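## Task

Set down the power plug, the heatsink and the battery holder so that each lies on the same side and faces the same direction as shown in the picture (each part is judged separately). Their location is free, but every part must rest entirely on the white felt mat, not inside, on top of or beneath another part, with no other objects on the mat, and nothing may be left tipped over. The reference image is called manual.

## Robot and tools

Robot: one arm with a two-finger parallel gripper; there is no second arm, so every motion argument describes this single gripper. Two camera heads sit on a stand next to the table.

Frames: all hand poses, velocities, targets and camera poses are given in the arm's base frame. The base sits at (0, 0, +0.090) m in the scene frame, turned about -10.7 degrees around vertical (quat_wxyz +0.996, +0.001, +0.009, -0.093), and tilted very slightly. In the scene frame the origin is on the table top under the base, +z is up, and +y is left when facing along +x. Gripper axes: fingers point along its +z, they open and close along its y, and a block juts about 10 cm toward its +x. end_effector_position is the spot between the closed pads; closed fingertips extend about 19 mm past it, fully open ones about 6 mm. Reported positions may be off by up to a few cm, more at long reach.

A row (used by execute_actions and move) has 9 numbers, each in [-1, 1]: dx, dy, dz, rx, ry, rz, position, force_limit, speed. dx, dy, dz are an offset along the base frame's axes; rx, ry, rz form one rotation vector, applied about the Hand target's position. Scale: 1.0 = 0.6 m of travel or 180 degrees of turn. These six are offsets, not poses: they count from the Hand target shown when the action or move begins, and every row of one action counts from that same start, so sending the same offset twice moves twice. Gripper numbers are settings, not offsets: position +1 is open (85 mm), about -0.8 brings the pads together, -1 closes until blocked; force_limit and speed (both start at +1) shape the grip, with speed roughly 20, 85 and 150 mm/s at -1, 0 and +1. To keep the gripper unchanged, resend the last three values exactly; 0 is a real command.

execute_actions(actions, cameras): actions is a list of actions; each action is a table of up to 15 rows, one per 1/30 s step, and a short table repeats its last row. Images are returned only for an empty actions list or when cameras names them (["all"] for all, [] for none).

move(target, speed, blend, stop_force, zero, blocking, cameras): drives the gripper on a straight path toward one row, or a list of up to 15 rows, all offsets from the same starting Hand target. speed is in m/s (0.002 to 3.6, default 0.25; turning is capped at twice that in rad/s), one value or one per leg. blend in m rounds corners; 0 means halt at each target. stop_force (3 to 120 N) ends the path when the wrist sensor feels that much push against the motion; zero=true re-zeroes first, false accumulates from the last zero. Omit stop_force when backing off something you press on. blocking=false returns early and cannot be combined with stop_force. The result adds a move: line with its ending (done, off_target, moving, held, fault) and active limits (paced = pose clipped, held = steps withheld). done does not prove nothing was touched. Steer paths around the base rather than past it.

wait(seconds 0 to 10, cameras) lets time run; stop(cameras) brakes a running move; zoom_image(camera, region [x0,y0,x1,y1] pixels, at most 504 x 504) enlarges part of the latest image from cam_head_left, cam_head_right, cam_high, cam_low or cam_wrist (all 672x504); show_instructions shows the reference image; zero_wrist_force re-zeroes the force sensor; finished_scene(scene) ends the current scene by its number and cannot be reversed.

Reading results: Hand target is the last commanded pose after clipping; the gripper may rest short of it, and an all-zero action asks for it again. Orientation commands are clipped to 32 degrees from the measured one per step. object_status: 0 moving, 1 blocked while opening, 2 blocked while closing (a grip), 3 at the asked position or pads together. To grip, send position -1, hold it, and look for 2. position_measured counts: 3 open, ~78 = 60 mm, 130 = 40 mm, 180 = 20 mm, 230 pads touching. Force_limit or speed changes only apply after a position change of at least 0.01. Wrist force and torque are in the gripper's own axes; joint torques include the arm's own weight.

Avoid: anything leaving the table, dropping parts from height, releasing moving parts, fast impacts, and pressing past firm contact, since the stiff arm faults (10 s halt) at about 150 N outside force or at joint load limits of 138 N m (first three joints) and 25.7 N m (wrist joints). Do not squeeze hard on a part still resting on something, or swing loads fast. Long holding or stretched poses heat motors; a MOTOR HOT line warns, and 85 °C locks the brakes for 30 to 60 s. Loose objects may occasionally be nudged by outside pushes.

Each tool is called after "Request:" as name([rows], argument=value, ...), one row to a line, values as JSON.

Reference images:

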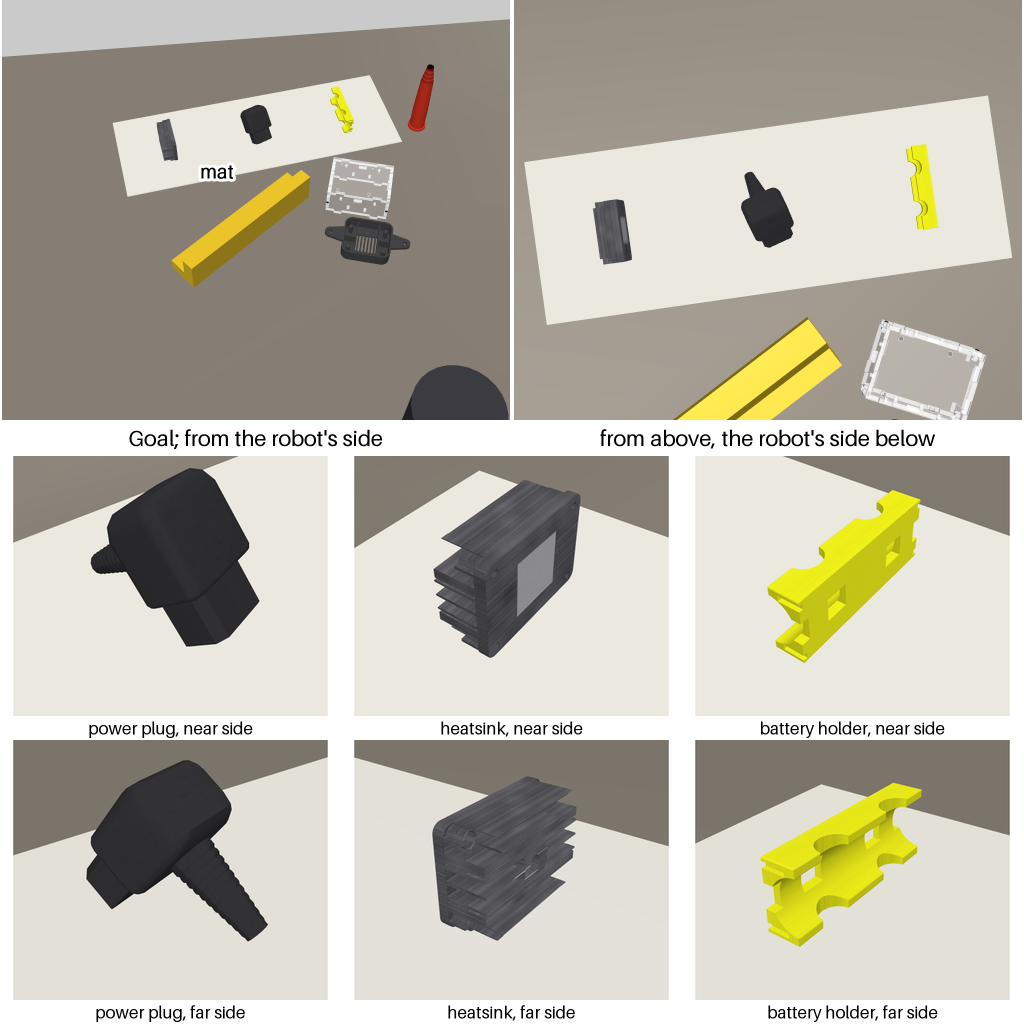

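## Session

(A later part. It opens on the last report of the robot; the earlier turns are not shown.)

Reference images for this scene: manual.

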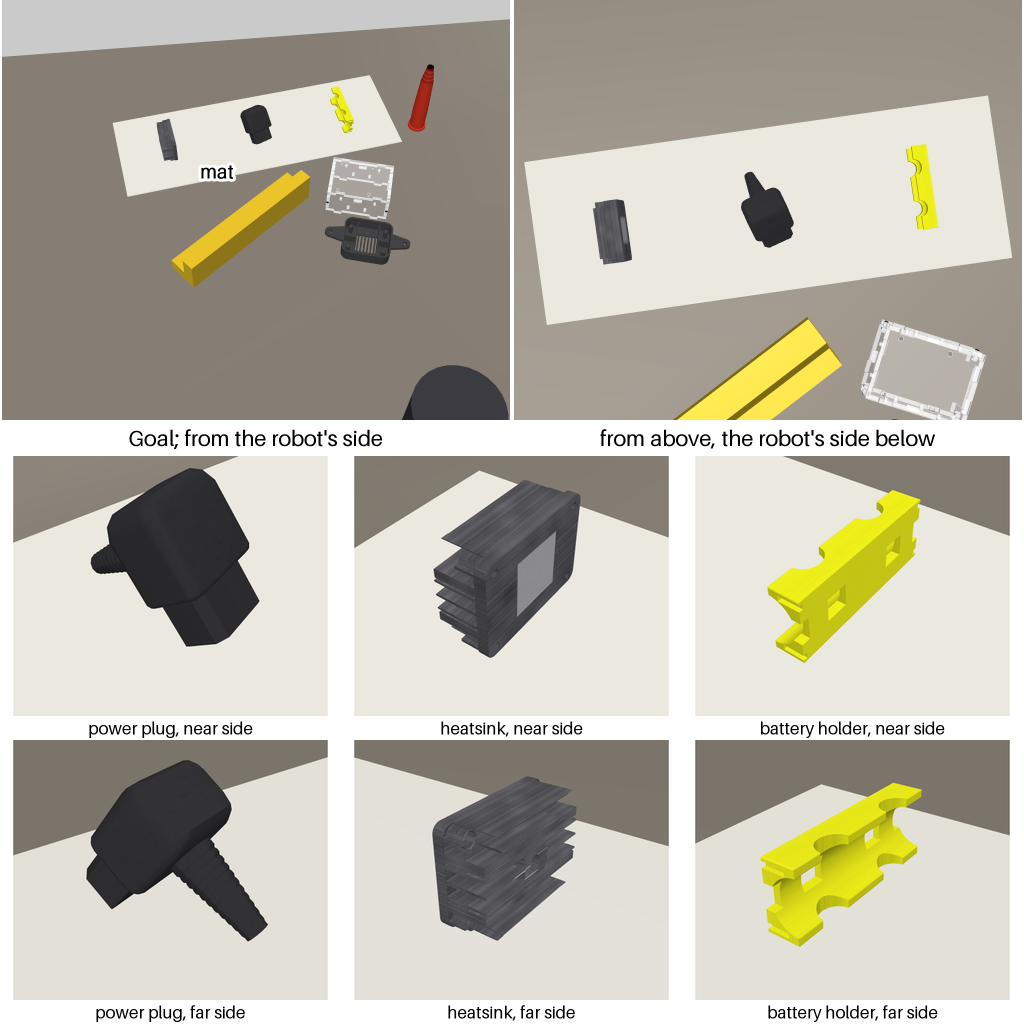

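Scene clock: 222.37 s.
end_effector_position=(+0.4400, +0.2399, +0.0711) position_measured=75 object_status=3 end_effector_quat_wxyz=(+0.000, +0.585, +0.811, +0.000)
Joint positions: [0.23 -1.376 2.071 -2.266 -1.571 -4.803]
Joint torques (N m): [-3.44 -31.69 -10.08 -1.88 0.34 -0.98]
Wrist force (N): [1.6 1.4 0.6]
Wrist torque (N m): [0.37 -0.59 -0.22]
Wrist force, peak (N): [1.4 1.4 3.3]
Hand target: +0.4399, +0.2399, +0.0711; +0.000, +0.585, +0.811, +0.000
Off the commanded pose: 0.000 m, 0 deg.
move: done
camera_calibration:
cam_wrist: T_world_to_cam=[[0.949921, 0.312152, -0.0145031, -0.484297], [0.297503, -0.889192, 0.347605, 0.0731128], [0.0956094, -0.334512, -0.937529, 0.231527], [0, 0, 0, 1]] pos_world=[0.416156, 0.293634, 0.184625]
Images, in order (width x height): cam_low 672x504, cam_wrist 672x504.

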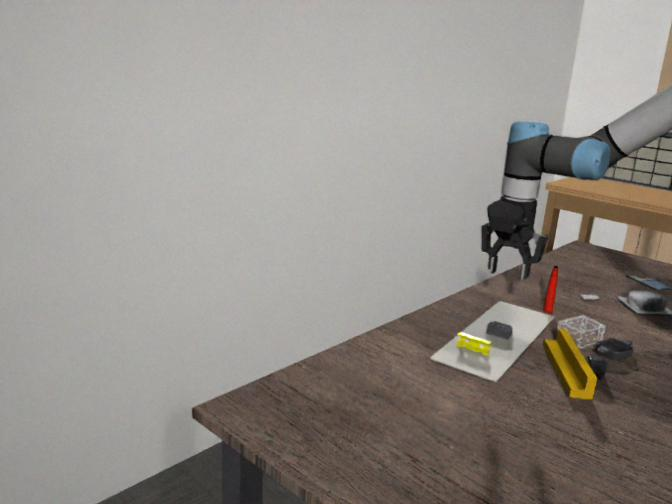

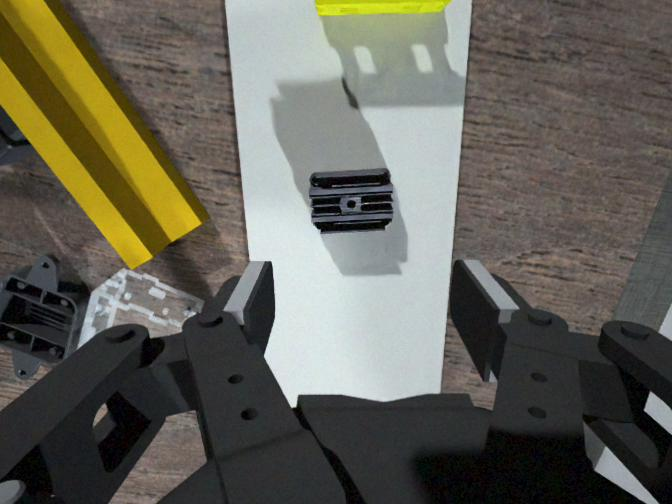

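Request:
move([
  [0,-0.02,0.1,0,0,-0.5,0.43,-0.8,-1],
  [0.029,-0.088,0.05,-0.095,0.285,-0.954,0.43,-0.8,-1],
  [0.029,-0.088,-0.082,-0.095,0.285,-0.954,0.43,-0.8,-1],
  [-0.0008,0.0018,-0.2185,-0.095,0.285,-0.954,0.43,-0.8,-1],
], speed=[0.6,0.6,0.3,0.12], blend=[0.02,0.02,0.01,0], cameras=["cam_wrist"])

Request:
move(target=[0,0,0,0,0,0,-1,-0.8,-1])

Request:
move(target=[0,0,0.18,0,0,0,-1,-0.8,-1], speed=0.15, cameras=["cam_wrist"])

Scene clock: 239.53 s.
end_effector_position=(+0.4394, +0.2410, -0.0600) position_measured=75 object_status=3 end_effector_quat_wxyz=(-0.176, +0.773, -0.558, -0.244)
Joint positions: [-0.067 -1.045 2.172 -2.439 -1.011 -2.033]
Joint torques (N m): [-5.09 -36.12 -20.94 -2.42 -0.18 -0.95]
Wrist force (N): [1.0 0.9 1.1]
Wrist torque (N m): [0.22 -0.32 -0.22]
Wrist force, peak (N): [3.3 1.6 3.0]
Hand target: +0.4395, +0.2409, -0.0600; -0.176, +0.773, -0.558, -0.244
Off the commanded pose: 0.000 m, 0 deg.
move: done
camera_calibration:
cam_wrist: T_world_to_cam=[[-0.952509, -0.304369, -0.00932281, 0.498887], [-0.180546, 0.539829, 0.822185, 0.0139946], [-0.245215, 0.784821, -0.569144, 0.011212], [0, 0, 0, 1]] pos_world=[0.48047, 0.135491, -0.000473917]
Images, in order (width x height): cam_wrist 672x504.

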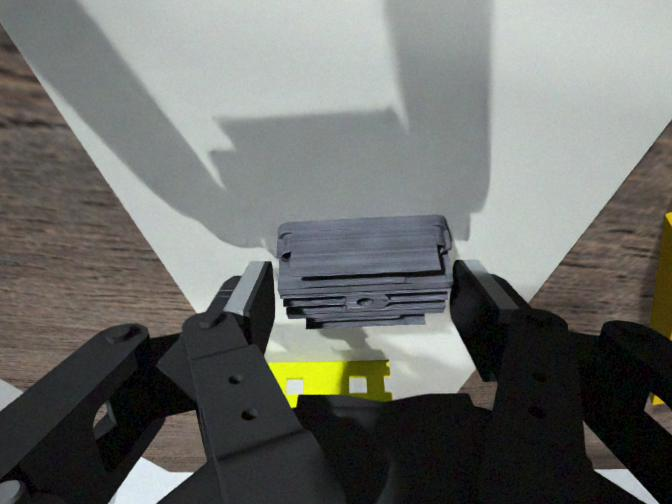

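Scene clock: 240.27 s.
end_effector_position=(+0.4395, +0.2409, -0.0600) position_measured=101 object_status=0 end_effector_quat_wxyz=(-0.176, +0.773, -0.558, -0.244)
Joint positions: [-0.067 -1.045 2.172 -2.439 -1.011 -2.033]
Joint torques (N m): [-4.86 -32.15 -18.43 -4.55 -0.08 0.52]
Wrist force (N): [-1.8 1.6 -5.2]
Wrist torque (N m): [0.21 -0.23 -0.25]
Wrist force, peak (N): [-2.1 1.7 -5.8]
Hand target: +0.4395, +0.2409, -0.0600; -0.176, +0.773, -0.558, -0.244
Off the commanded pose: 0.000 m, 0 deg.
move: done

Scene clock: 241.47 s.
end_effector_position=(+0.4395, +0.2410, +0.0480) position_measured=101 object_status=2 end_effector_quat_wxyz=(-0.176, +0.773, -0.558, -0.244)
Joint positions: [-0.067 -1.297 2.12 -2.136 -1.011 -2.033]
Joint torques (N m): [-6.64 -30.73 -5.64 -2.29 -0.14 -0.37]
Wrist force (N): [1.3 0.9 2.2]
Wrist torque (N m): [0.18 -0.30 -0.19]
Wrist force, peak (N): [-1.9 1.6 -5.3]
Hand target: +0.4395, +0.2409, +0.0480; -0.176, +0.773, -0.558, -0.244
Off the commanded pose: 0.000 m, 0 deg.
move: done
camera_calibration:
cam_wrist: T_world_to_cam=[[-0.952496, -0.304398, -0.00964892, 0.500022], [-0.180861, 0.539876, 0.822085, -0.0746269], [-0.245032, 0.784778, -0.569283, 0.0726365], [0, 0, 0, 1]] pos_world=[0.48057, 0.135491, 0.107525]
Images, in order (width x height): cam_wrist 672x504.

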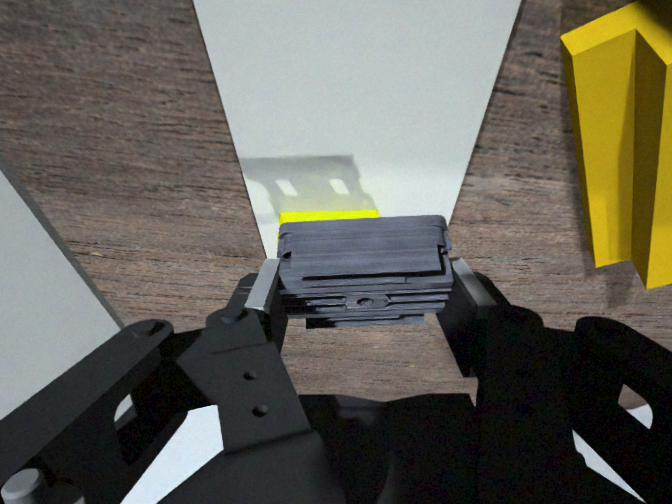

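Request:
move([
  [-0.03,0.09,0.17,0,0,0,-1,-0.8,-1],
  [-0.0875,0.2685,0.17,-0.4745,-0.158,0,-1,-0.8,-1],
  [-0.0875,0.2685,-0.12,-0.4745,-0.158,0,-1,-0.8,-1],
], speed=[0.4,0.5,0.25], blend=[0.03,0.03,0])

Request:
move(target=[0,0,-0.11,0,0,0,-1,-0.8,-1], speed=0.02, stop_force=4, cameras=["cam_wrist","cam_low","cam_high"])

Request:
zoom_image(camera="cam_low", region=[400, 280, 560, 400])

Scene clock: 250.60 s.
end_effector_position=(+0.3870, +0.4020, -0.0239) position_measured=101 object_status=2 end_effector_quat_wxyz=(+0.270, +0.719, -0.519, +0.375)
Joint positions: [0.885 -0.763 1.531 -1.687 -2.337 -0.736]
Joint torques (N m): [-5.95 -47.46 -23.28 -1.5 -1.96 -0.37]
Wrist force (N): [0.2 0.3 0.6]
Wrist torque (N m): [0.12 -0.30 0.09]
Wrist force, peak (N): [5.5 1.1 3.4]
Hand target: +0.3870, +0.4020, -0.0240; +0.270, +0.719, -0.519, +0.375
Off the commanded pose: 0.000 m, 0 deg.
move: done

Scene clock: 253.33 s.
end_effector_position=(+0.3870, +0.4021, -0.0621) position_measured=101 object_status=2 end_effector_quat_wxyz=(+0.270, +0.719, -0.519, +0.375)
Joint positions: [0.885 -0.699 1.531 -1.752 -2.337 -0.736]
Joint torques (N m): [-5.15 -60.9 -5.06 0.92 -0.04 0.69]
Wrist force (N): [0.4 0.3 0.6]
Wrist torque (N m): [0.10 -0.28 0.11]
Wrist force, peak (N): [4.6 2.0 -2.4]
Hand target: +0.3870, +0.4020, -0.0621; +0.270, +0.719, -0.519, +0.375 (not the last commanded pose)
Off the commanded pose: 0.028 m, 0 deg.
move: contact
camera_calibration:
cam_wrist: T_world_to_cam=[[-0.945698, -0.324814, -0.0122758, 0.503293], [-0.260377, 0.779617, -0.569562, -0.232577], [0.194572, -0.535437, -0.821857, 0.215687], [0, 0, 0, 1]] pos_world=[0.373439, 0.460284, 0.0509751]
Images, in order (width x height): cam_high 672x504, cam_low 672x504, cam_wrist 672x504.

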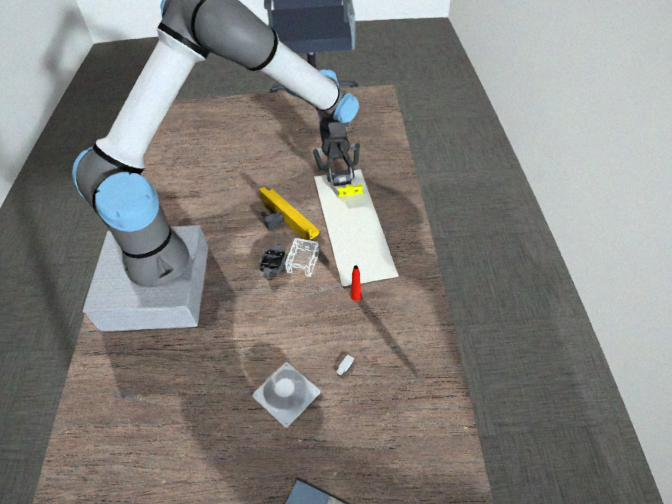

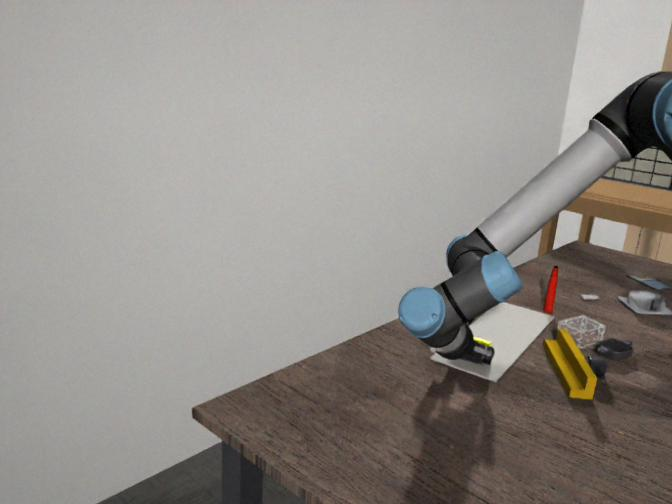

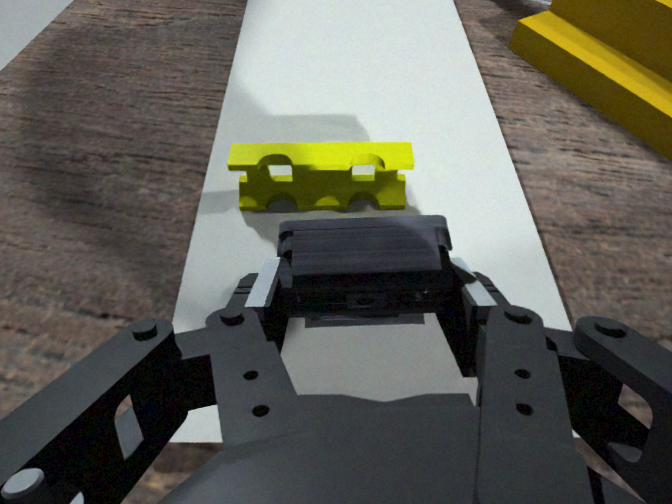

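Scaled by 3.150 from the camera's 672x504 image, which has a finer 960x720 frame.

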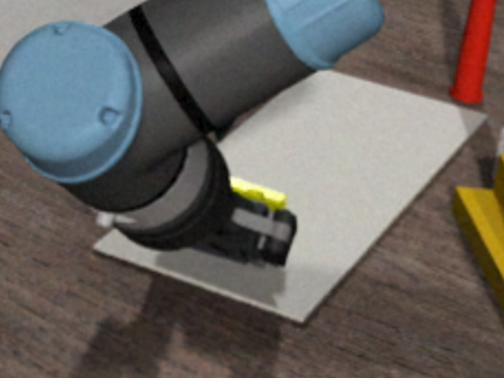

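Request:
move([
  [0,0,-0.001,0,0,0,-1,-0.8,-1],
  [0,0,-0.001,0,0,0,0.43,-0.8,-1],
  [-0.052,0.156,0.115,0,0,0,0.43,-0.8,-1],
  [-0.052,0.1,0.4,0,0,0,0.43,-0.8,-1],
], speed=[0.03,0.05,0.2,0.4], blend=[0,0,0.04,0], cameras=["cam_wrist","cam_low"])

Request:
zoom_image(camera="cam_low", region=[400, 280, 640, 420])

Scene clock: 260.30 s.
end_effector_position=(+0.3559, +0.4621, +0.1779) position_measured=75 object_status=3 end_effector_quat_wxyz=(+0.270, +0.719, -0.519, +0.375)
Joint positions: [0.973 -0.919 1.202 -1.141 -2.281 -0.644]
Joint torques (N m): [9.83 -55.4 -11.56 -0.79 0.3 1.37]
Wrist force (N): [0.8 0.2 -0.1]
Wrist torque (N m): [0.09 -0.28 0.07]
Wrist force, peak (N): [5.0 0.3 -1.6]
Hand target: +0.3558, +0.4620, +0.1779; +0.270, +0.719, -0.519, +0.375
Off the commanded pose: 0.000 m, 0 deg.
move: done
camera_calibration:
cam_wrist: T_world_to_cam=[[-0.945732, -0.324714, -0.0123482, 0.496296], [-0.260257, 0.779658, -0.569561, -0.150877], [0.194572, -0.535438, -0.821856, 0.451028], [0, 0, 0, 1]] pos_world=[0.342339, 0.520284, 0.290875]
Images, in order (width x height): cam_low 672x504, cam_wrist 672x504.

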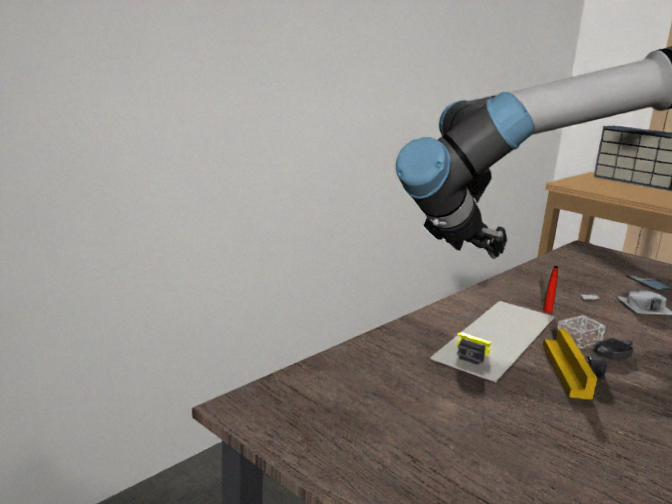

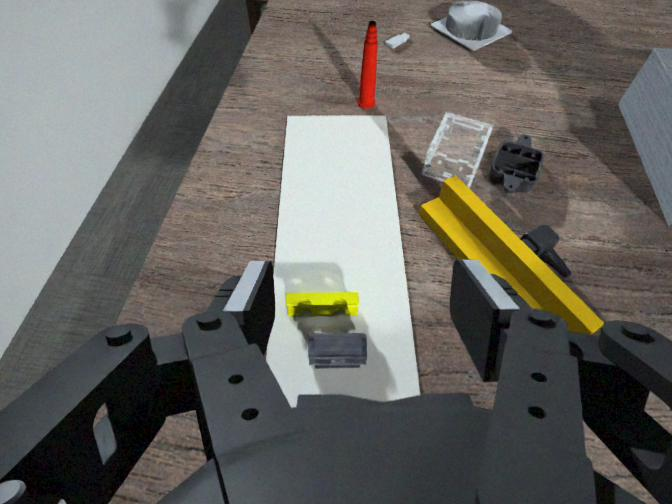

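Scaled by 2.100 from the camera's 672x504 image, which has a finer 960x720 frame.

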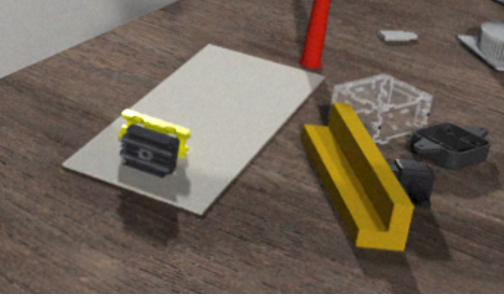

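Request:
move(target=[-0.2597,-0.445,-0.163,0.0839,0.351,0.588,0.15,-0.8,0], speed=0.45, cameras=["cam_wrist"])

Request:
zoom_image(camera="cam_wrist", region=[230, 70, 480, 270])

Scene clock: 270.47 s.
end_effector_position=(+0.1999, +0.1950, +0.0801) position_measured=110 object_status=3 end_effector_quat_wxyz=(+0.000, +0.925, +0.380, +0.000)
Joint positions: [0.275 -2.027 2.583 -2.126 -1.571 -3.646]
Joint torques (N m): [-1.11 8.44 -30.55 -3.09 -0.61 -1.39]
Wrist force (N): [1.1 0.6 1.0]
Wrist torque (N m): [0.17 -0.50 -0.13]
Wrist force, peak (N): [0.2 1.4 1.3]
Hand target: +0.1999, +0.1950, +0.0801; +0.000, +0.925, +0.380, +0.000
Off the commanded pose: 0.000 m, 0 deg.
move: done
camera_calibration:
cam_wrist: T_world_to_cam=[[0.699977, -0.714015, -0.0146587, 0.0080289], [-0.666002, -0.660043, 0.347542, 0.249494], [-0.257825, -0.233508, -0.93755, 0.298988], [0, 0, 0, 1]] pos_world=[0.23763, 0.240226, 0.193725]
Images, in order (width x height): cam_wrist 672x504.

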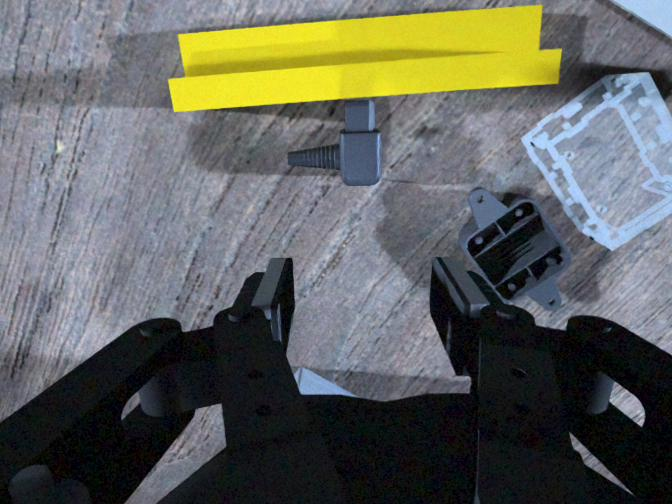

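Scaled by 2.016 from the camera's 672x504 image, which has a finer 960x720 frame.

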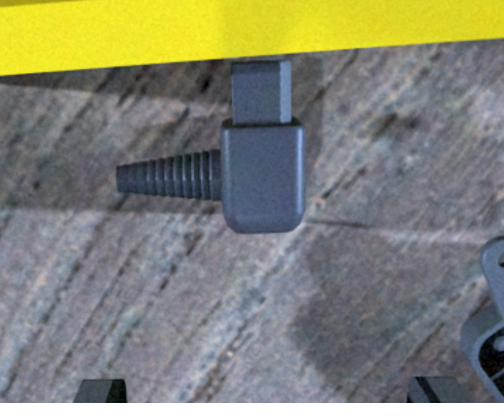

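Request:
move([
  [0.038,0.0267,0,0,0,0,0.15,-0.8,0],
  [0.038,0.0267,-0.21,0,0,0,0.15,-0.8,0],
], speed=[0.2,0.12], blend=[0.005,0], cameras=["cam_wrist"])

Request:
move(target=[0,0,0,0,0,0,-1,-0.8,-1], cameras=["cam_wrist"])

Request:
move(target=[-0.02,-0.02,0.15,0,0,0,-1,-0.8,-1], speed=0.12, cameras=["cam_wrist","cam_low"])

Request:
zoom_image(camera="cam_low", region=[540, 270, 670, 400])

Scene clock: 286.07 s.
end_effector_position=(+0.2227, +0.2110, -0.0459) position_measured=110 object_status=3 end_effector_quat_wxyz=(+0.000, +0.925, +0.380, +0.000)
Joint positions: [0.309 -1.441 2.696 -2.824 -1.571 -3.612]
Joint torques (N m): [10.81 -9.18 -18.11 -4.52 -1.25 0.56]
Wrist force (N): [0.9 0.8 1.2]
Wrist torque (N m): [0.25 -0.45 -0.14]
Wrist force, peak (N): [4.3 1.0 -0.9]
Hand target: +0.2227, +0.2111, -0.0459; +0.000, +0.925, +0.380, +0.000
Off the commanded pose: 0.000 m, 0 deg.
move: done
camera_calibration:
cam_wrist: T_world_to_cam=[[0.699985, -0.714004, -0.014813, 0.00172112], [-0.665878, -0.660019, 0.347823, 0.31894], [-0.258124, -0.233607, -0.937443, 0.190448], [0, 0, 0, 1]] pos_world=[0.26033, 0.256225, 0.0676251]
Images, in order (width x height): cam_wrist 672x504.

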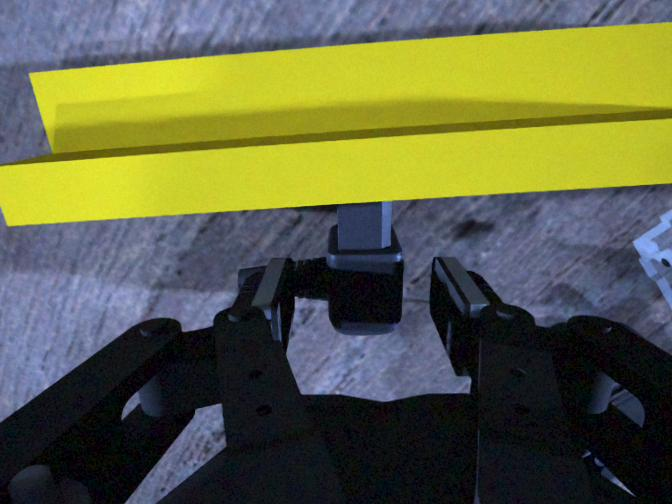

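Scene clock: 287.40 s.
end_effector_position=(+0.2228, +0.2111, -0.0459) position_measured=164 object_status=0 end_effector_quat_wxyz=(+0.000, +0.925, +0.380, +0.000)
Joint positions: [0.309 -1.441 2.696 -2.825 -1.571 -3.612]
Joint torques (N m): [8.16 -5.82 -13.29 -2.63 1.59 -0.62]
Wrist force (N): [-1.7 5.1 -15.3]
Wrist torque (N m): [0.18 -0.46 -0.16]
Wrist force, peak (N): [-1.8 5.2 -15.6]
Hand target: +0.2227, +0.2111, -0.0459; +0.000, +0.925, +0.380, +0.000
Off the commanded pose: 0.000 m, 0 deg.
move: done
camera_calibration:
cam_wrist: T_world_to_cam=[[0.699995, -0.713999, -0.0145916, 0.00163324], [-0.665985, -0.660027, 0.347604, 0.319017], [-0.257819, -0.233603, -0.937528, 0.190493], [0, 0, 0, 1]] pos_world=[0.26043, 0.256225, 0.0677251]
Images, in order (width x height): cam_wrist 672x504.

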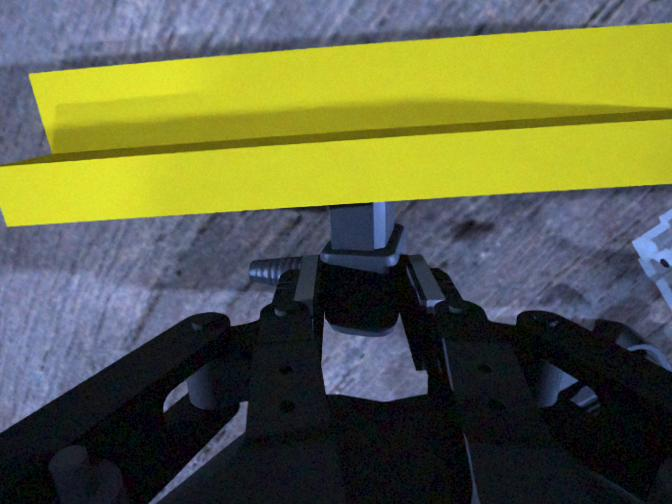

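Scene clock: 288.67 s.
end_effector_position=(+0.2109, +0.1991, +0.0442) position_measured=164 object_status=2 end_effector_quat_wxyz=(+0.000, +0.925, +0.380, +0.000)
Joint positions: [0.279 -1.883 2.627 -2.315 -1.571 -3.642]
Joint torques (N m): [6.71 -8.62 -7.9 -1.62 1.37 0.91]
Wrist force (N): [1.4 0.6 1.3]
Wrist torque (N m): [0.19 -0.54 -0.04]
Wrist force, peak (N): [-1.4 5.0 -15.4]
Hand target: +0.2107, +0.1991, +0.0441; +0.000, +0.925, +0.380, +0.000
Off the commanded pose: 0.000 m, 0 deg.
move: done
camera_calibration:
cam_wrist: T_world_to_cam=[[0.699996, -0.713998, -0.0145923, 0.00270807], [-0.666027, -0.660067, 0.347446, 0.271932], [-0.257708, -0.233492, -0.937586, 0.268954], [0, 0, 0, 1]] pos_world=[0.24853, 0.244226, 0.157725]
Images, in order (width x height): cam_low 672x504, cam_wrist 672x504.

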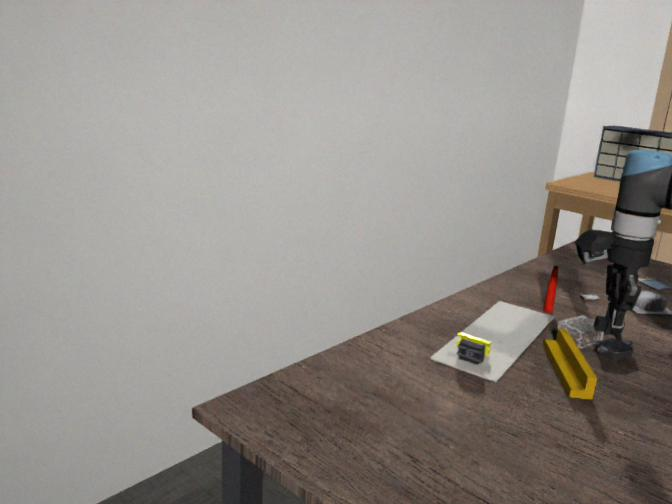

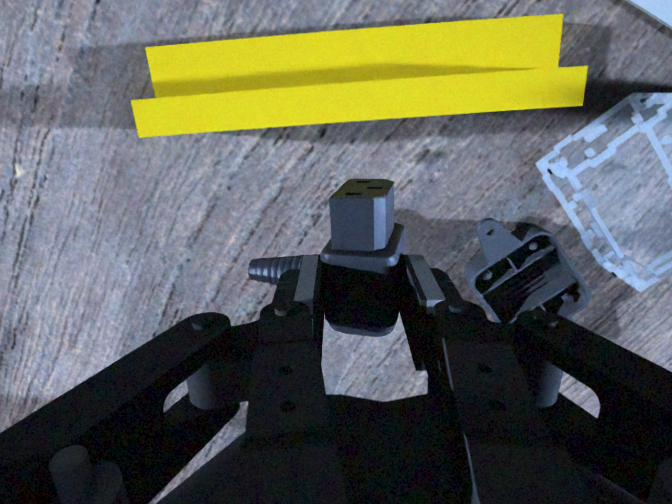

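Scaled by 3.877 from the camera's 672x504 image, which has a finer 960x720 frame.

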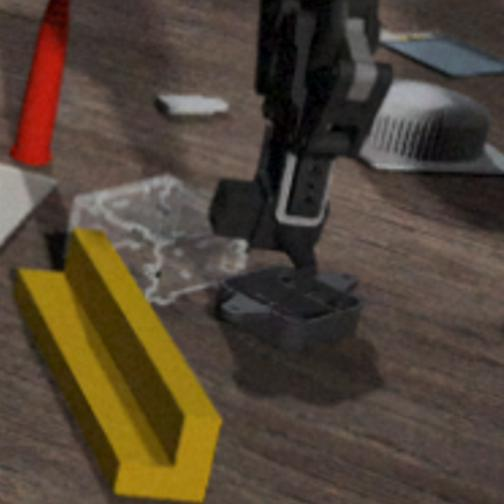

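Request:
move([
  [0.417,-0.007,0.12,0,0,-0.5733,-1,-0.8,-1],
  [0.417,-0.007,-0.122,0,0,-0.5733,-1,-0.8,-1],
], speed=[0.4,0.2], blend=[0.04,0])

Request:
move(target=[0,0,-0.03,0,0,0,-1,-0.8,-1], speed=0.015, stop_force=4)

Request:
move([
  [0,0,0,0,0,0,0.0,-0.8,-1],
  [0,0,0.18,0,0,0,0.0,-0.8,-1],
], speed=[0.05,0.12], cameras=["cam_wrist","cam_low"])

Request:
zoom_image(camera="cam_low", region=[430, 280, 580, 400])

Scene clock: 299.37 s.
end_effector_position=(+0.4609, +0.1948, -0.0291) position_measured=164 object_status=2 end_effector_quat_wxyz=(+0.000, +0.872, -0.489, +0.000)
Joint positions: [0.13 -1.172 2.155 -2.553 -1.57 -1.99]
Joint torques (N m): [10.26 -28.08 -23.82 -4.48 0.96 1]
Wrist force (N): [1.1 1.1 1.3]
Wrist torque (N m): [0.34 -0.49 -0.16]
Wrist force, peak (N): [1.1 1.4 3.9]
Hand target: +0.4609, +0.1949, -0.0291; +0.000, +0.872, -0.489, +0.000
Off the commanded pose: 0.000 m, 0 deg.
move: done

Scene clock: 301.13 s.
end_effector_position=(+0.4609, +0.1949, -0.0390) position_measured=164 object_status=2 end_effector_quat_wxyz=(+0.000, +0.872, -0.489, +0.000)
Joint positions: [0.13 -1.149 2.159 -2.581 -1.57 -1.99]
Joint torques (N m): [7.98 -40.83 -21.89 -2.38 0.97 0.03]
Wrist force (N): [1.3 1.1 -2.6]
Wrist torque (N m): [0.35 -0.49 -0.16]
Wrist force, peak (N): [1.5 1.3 -7.1]
Hand target: +0.4610, +0.1949, -0.0390; +0.000, +0.872, -0.489, +0.000 (not the last commanded pose)
Off the commanded pose: 0.008 m, 0 deg.
move: contact

Scene clock: 303.43 s.
end_effector_position=(+0.4610, +0.1949, +0.0690) position_measured=129 object_status=3 end_effector_quat_wxyz=(+0.000, +0.872, -0.489, +0.000)
Joint positions: [0.13 -1.374 2.076 -2.273 -1.57 -1.99]
Joint torques (N m): [0.08 -26.27 -7.95 -3.3 0.71 -0.73]
Wrist force (N): [1.4 1.2 1.0]
Wrist torque (N m): [0.32 -0.53 -0.09]
Wrist force, peak (N): [1.5 1.0 -3.1]
Hand target: +0.4610, +0.1949, +0.0690; +0.000, +0.872, -0.489, +0.000
Off the commanded pose: 0.000 m, 0 deg.
move: done
camera_calibration:
cam_wrist: T_world_to_cam=[[-0.854874, -0.518618, -0.0150316, 0.503771], [-0.490796, 0.798938, 0.347587, 0.0619869], [-0.168256, 0.30452, -0.937527, 0.209698], [0, 0, 0, 1]] pos_world=[0.496367, 0.147884, 0.182624]
Images, in order (width x height): cam_low 672x504, cam_wrist 672x504.

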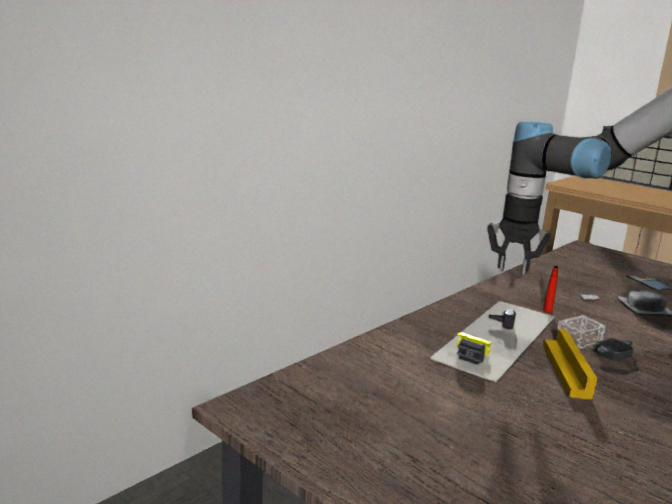

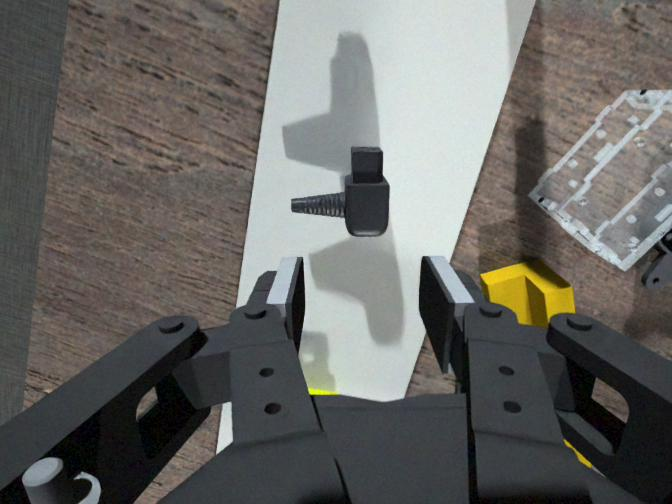

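Scaled by 3.360 from the camera's 672x504 image, which has a finer 960x720 frame.

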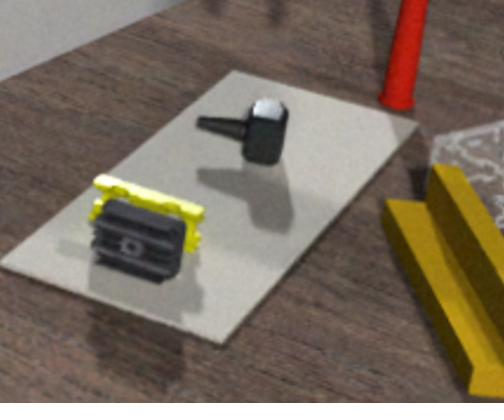

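Request:
move([
  [-0.02,0.03,0.1,0,0,-0.5,0.05,-0.8,-1],
  [-0.0533,0.087,0.06,-0.1566,0.2566,0.9534,0.05,-0.8,-1],
  [-0.0533,0.087,-0.0417,-0.1566,0.2566,0.9534,0.05,-0.8,-1],
  [-0.0033,0.0058,-0.178,-0.1566,0.2566,0.9534,0.05,-0.8,-1],
], speed=[0.6,0.6,0.3,0.1], blend=[0.02,0.02,0.01,0], cameras=["cam_wrist","cam_low"])

Request:
zoom_image(camera="cam_low", region=[430, 260, 580, 380])

Scene clock: 319.10 s.
end_effector_position=(+0.4589, +0.1983, -0.0379) position_measured=123 object_status=3 end_effector_quat_wxyz=(+0.262, +0.467, +0.832, -0.148)
Joint positions: [0.434 -1.014 2.167 -2.802 -2.178 1.433]
Joint torques (N m): [8.86 -38.65 -21.06 -2.58 -1.32 0.74]
Wrist force (N): [0.8 1.4 1.5]
Wrist torque (N m): [0.36 -0.30 -0.33]
Wrist force, peak (N): [3.3 0.7 3.8]
Hand target: +0.4590, +0.1983, -0.0378; +0.262, +0.467, +0.832, -0.148
Off the commanded pose: 0.000 m, 0 deg.
move: done
camera_calibration:
cam_wrist: T_world_to_cam=[[0.859632, 0.510807, -0.0104569, -0.488573], [0.297904, -0.484501, 0.822504, 0.0059263], [0.415074, -0.710165, -0.568664, 0.0555835], [0, 0, 0, 1]] pos_world=[0.395156, 0.291911, 0.0216249]
Images, in order (width x height): cam_low 672x504, cam_wrist 672x504.

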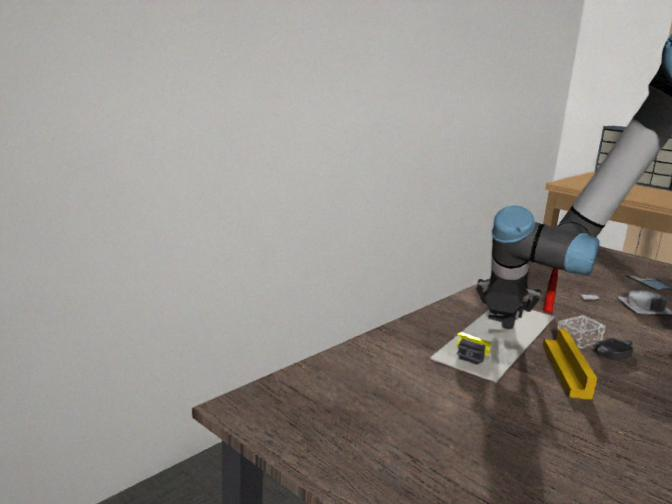

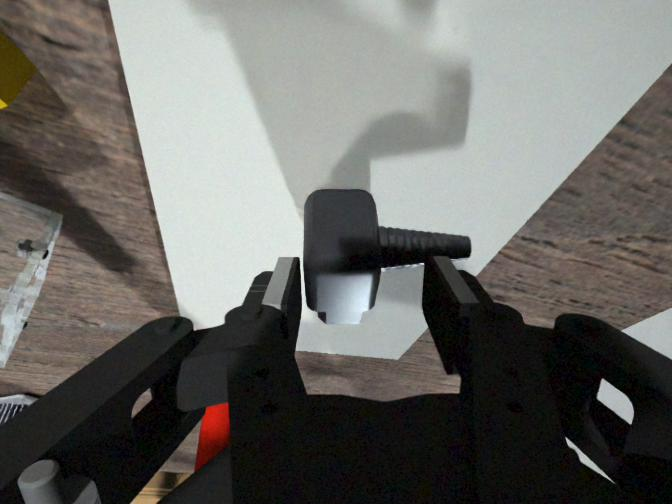

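Scaled by 3.360 from the camera's 672x504 image, which has a finer 960x720 frame.

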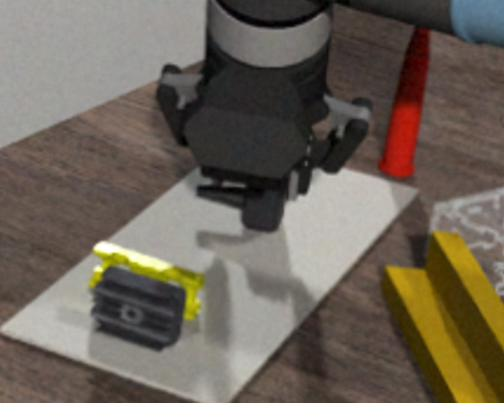

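Request:
move(target=[-0.0085,-0.005,0,0,0,0,0.05,-0.8,-1], speed=0.05)

Request:
move(target=[0,0,0,0,0,0,-1,-0.8,-1])

Request:
move(target=[0,0,0.18,0,0,0,-1,-0.8,-1], speed=0.12, cameras=["cam_wrist","cam_low"])

Request:
zoom_image(camera="cam_low", region=[430, 240, 580, 360])

Scene clock: 324.33 s.
end_effector_position=(+0.4538, +0.1953, -0.0378) position_measured=123 object_status=3 end_effector_quat_wxyz=(+0.262, +0.467, +0.832, -0.148)
Joint positions: [0.433 -1.021 2.184 -2.813 -2.178 1.431]
Joint torques (N m): [-5.79 -35.66 -16.7 -3.24 0.09 -1.22]
Wrist force (N): [0.5 1.8 1.0]
Wrist torque (N m): [0.36 -0.28 -0.18]
Wrist force, peak (N): [1.0 1.4 1.4]
Hand target: +0.4539, +0.1953, -0.0378; +0.262, +0.467, +0.832, -0.148
Off the commanded pose: 0.000 m, 0 deg.
move: done

Scene clock: 325.43 s.
end_effector_position=(+0.4539, +0.1953, -0.0378) position_measured=166 object_status=0 end_effector_quat_wxyz=(+0.262, +0.467, +0.832, -0.148)
Joint positions: [0.433 -1.02 2.183 -2.813 -2.178 1.431]
Joint torques (N m): [-6.48 -27.34 -20.63 -0.88 -0.07 0.41]
Wrist force (N): [0.0 0.9 -0.3]
Wrist torque (N m): [0.31 -0.27 -0.19]
Wrist force, peak (N): [0.7 1.6 1.1]
Hand target: +0.4539, +0.1953, -0.0378; +0.262, +0.467, +0.832, -0.148
Off the commanded pose: 0.000 m, 0 deg.
move: done

Scene clock: 326.80 s.
end_effector_position=(+0.4539, +0.1953, +0.0702) position_measured=166 object_status=2 end_effector_quat_wxyz=(+0.262, +0.467, +0.832, -0.148)
Joint positions: [0.433 -1.28 2.139 -2.509 -2.178 1.432]
Joint torques (N m): [1.48 -31.01 -5.81 -3.63 -0.57 0.97]
Wrist force (N): [1.2 1.5 1.8]
Wrist torque (N m): [0.37 -0.31 -0.23]
Wrist force, peak (N): [2.7 1.1 3.3]
Hand target: +0.4539, +0.1953, +0.0702; +0.262, +0.467, +0.832, -0.148
Off the commanded pose: 0.000 m, 0 deg.
move: done
camera_calibration:
cam_wrist: T_world_to_cam=[[0.859602, 0.510864, -0.0100984, -0.48175], [0.297576, -0.484454, 0.82265, -0.0828037], [0.41537, -0.710157, -0.568459, 0.116759], [0, 0, 0, 1]] pos_world=[0.390256, 0.288911, 0.129626]
Images, in order (width x height): cam_low 672x504, cam_wrist 672x504.

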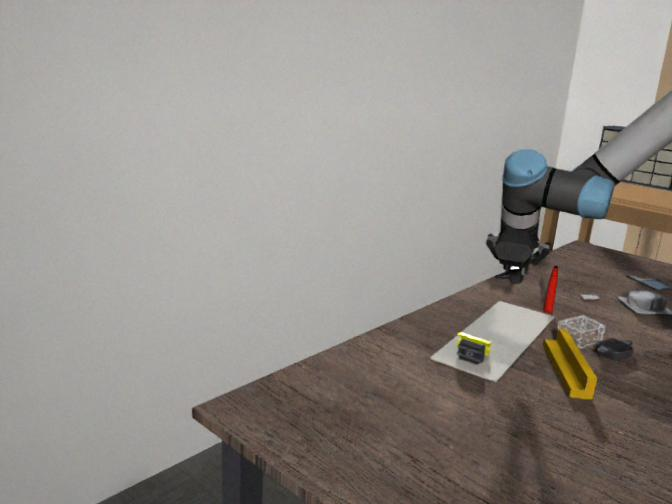

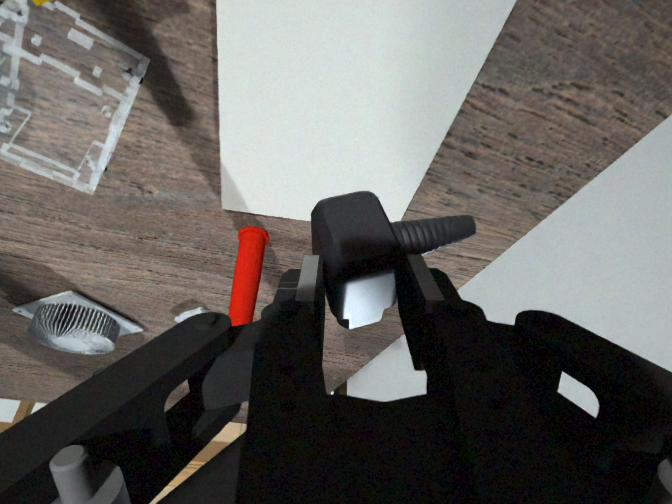

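Scaled by 3.360 from the camera's 672x504 image, which has a finer 960x720 frame.

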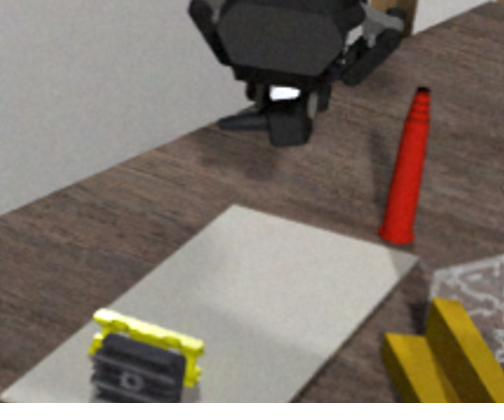

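Request:
move([
  [0,0,0.22,0,0,0,-1,-0.8,-1],
  [0.025,-0.032,0.22,0.2769,0.4332,-0.2253,-1,-0.8,-1],
  [0.025,-0.032,-0.05,0.2769,0.4332,-0.2253,-1,-0.8,-1],
], speed=[0.4,0.5,0.2], blend=[0.03,0.02,0], cameras=["cam_wrist","cam_low","cam_high"])

Request:
zoom_image(camera="cam_low", region=[430, 240, 600, 370])

Request:
zoom_image(camera="cam_high", region=[280, 150, 440, 310])

Scene clock: 344.17 s.
end_effector_position=(+0.4688, +0.1761, +0.0403) position_measured=166 object_status=2 end_effector_quat_wxyz=(+0.552, -0.566, -0.597, +0.137)
Joint positions: [-0.113 -0.75 1.374 -1.013 -1.194 1.152]
Joint torques (N m): [5.44 -49.5 -25.89 1.25 1.36 1.05]
Wrist force (N): [-0.8 1.7 0.7]
Wrist torque (N m): [0.14 0.01 0.10]
Wrist force, peak (N): [3.5 1.1 5.1]
Hand target: +0.4689, +0.1761, +0.0402; +0.552, -0.566, -0.597, +0.137
Off the commanded pose: 0.000 m, 0 deg.
move: done
camera_calibration:
cam_wrist: T_world_to_cam=[[0.512136, 0.324694, -0.795167, -0.257766], [0.0476293, -0.935104, -0.351159, 0.17192], [-0.857583, 0.141968, -0.494365, 0.52366], [0, 0, 0, 1]] pos_world=[0.572905, 0.170115, 0.114283]
Images, in order (width x height): cam_high 672x504, cam_low 672x504, cam_wrist 672x504.

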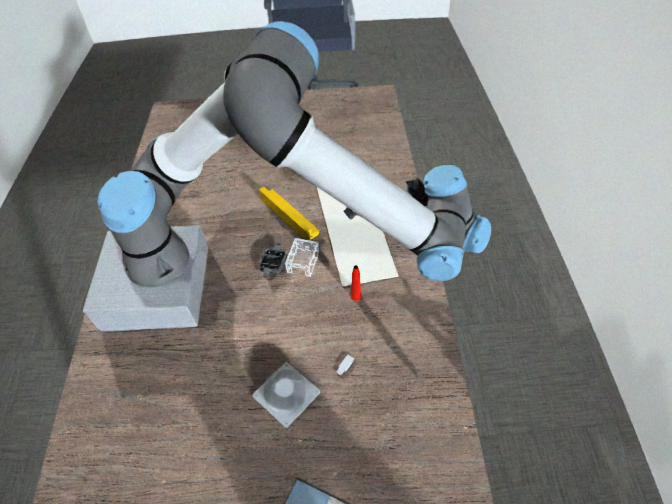

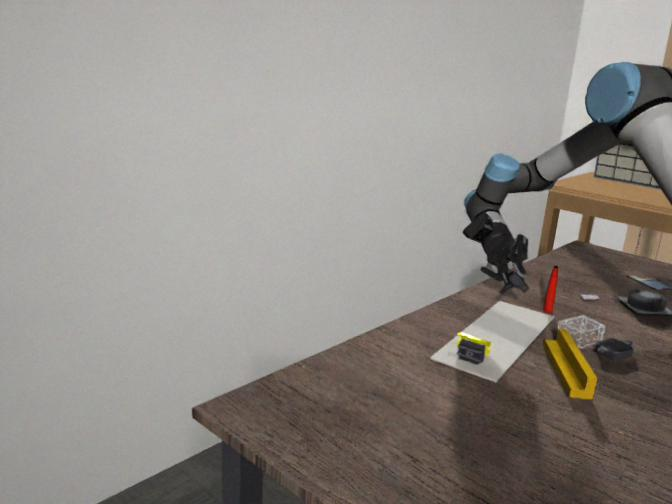

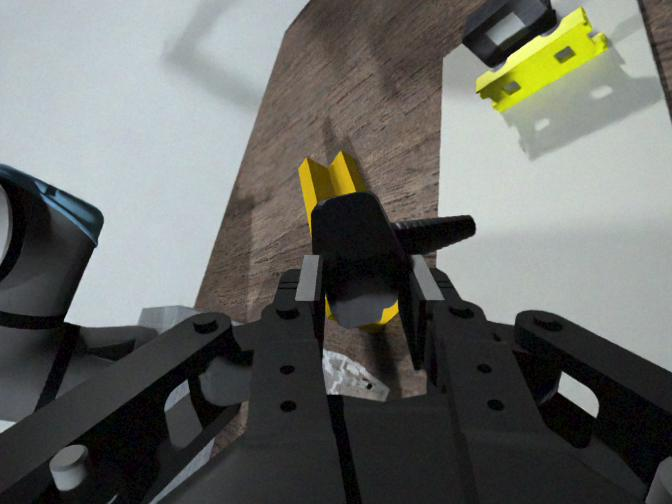

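Scaled by 2.965 from the camera's 672x504 image, which has a finer 960x720 frame.

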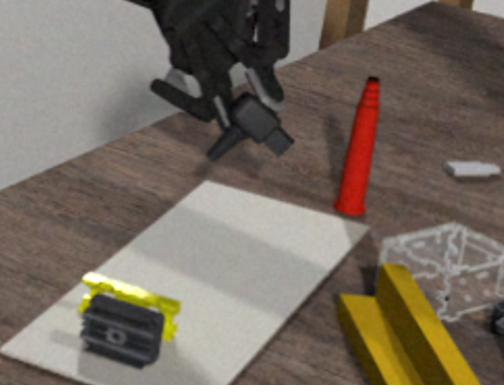

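Scaled by 3.150 from the camera's 672x504 image, which has a finer 960x720 frame.

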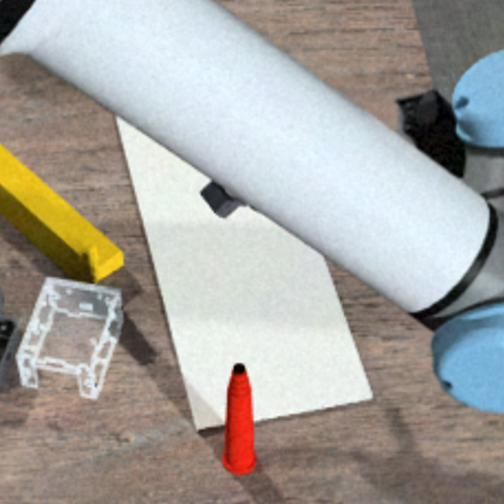

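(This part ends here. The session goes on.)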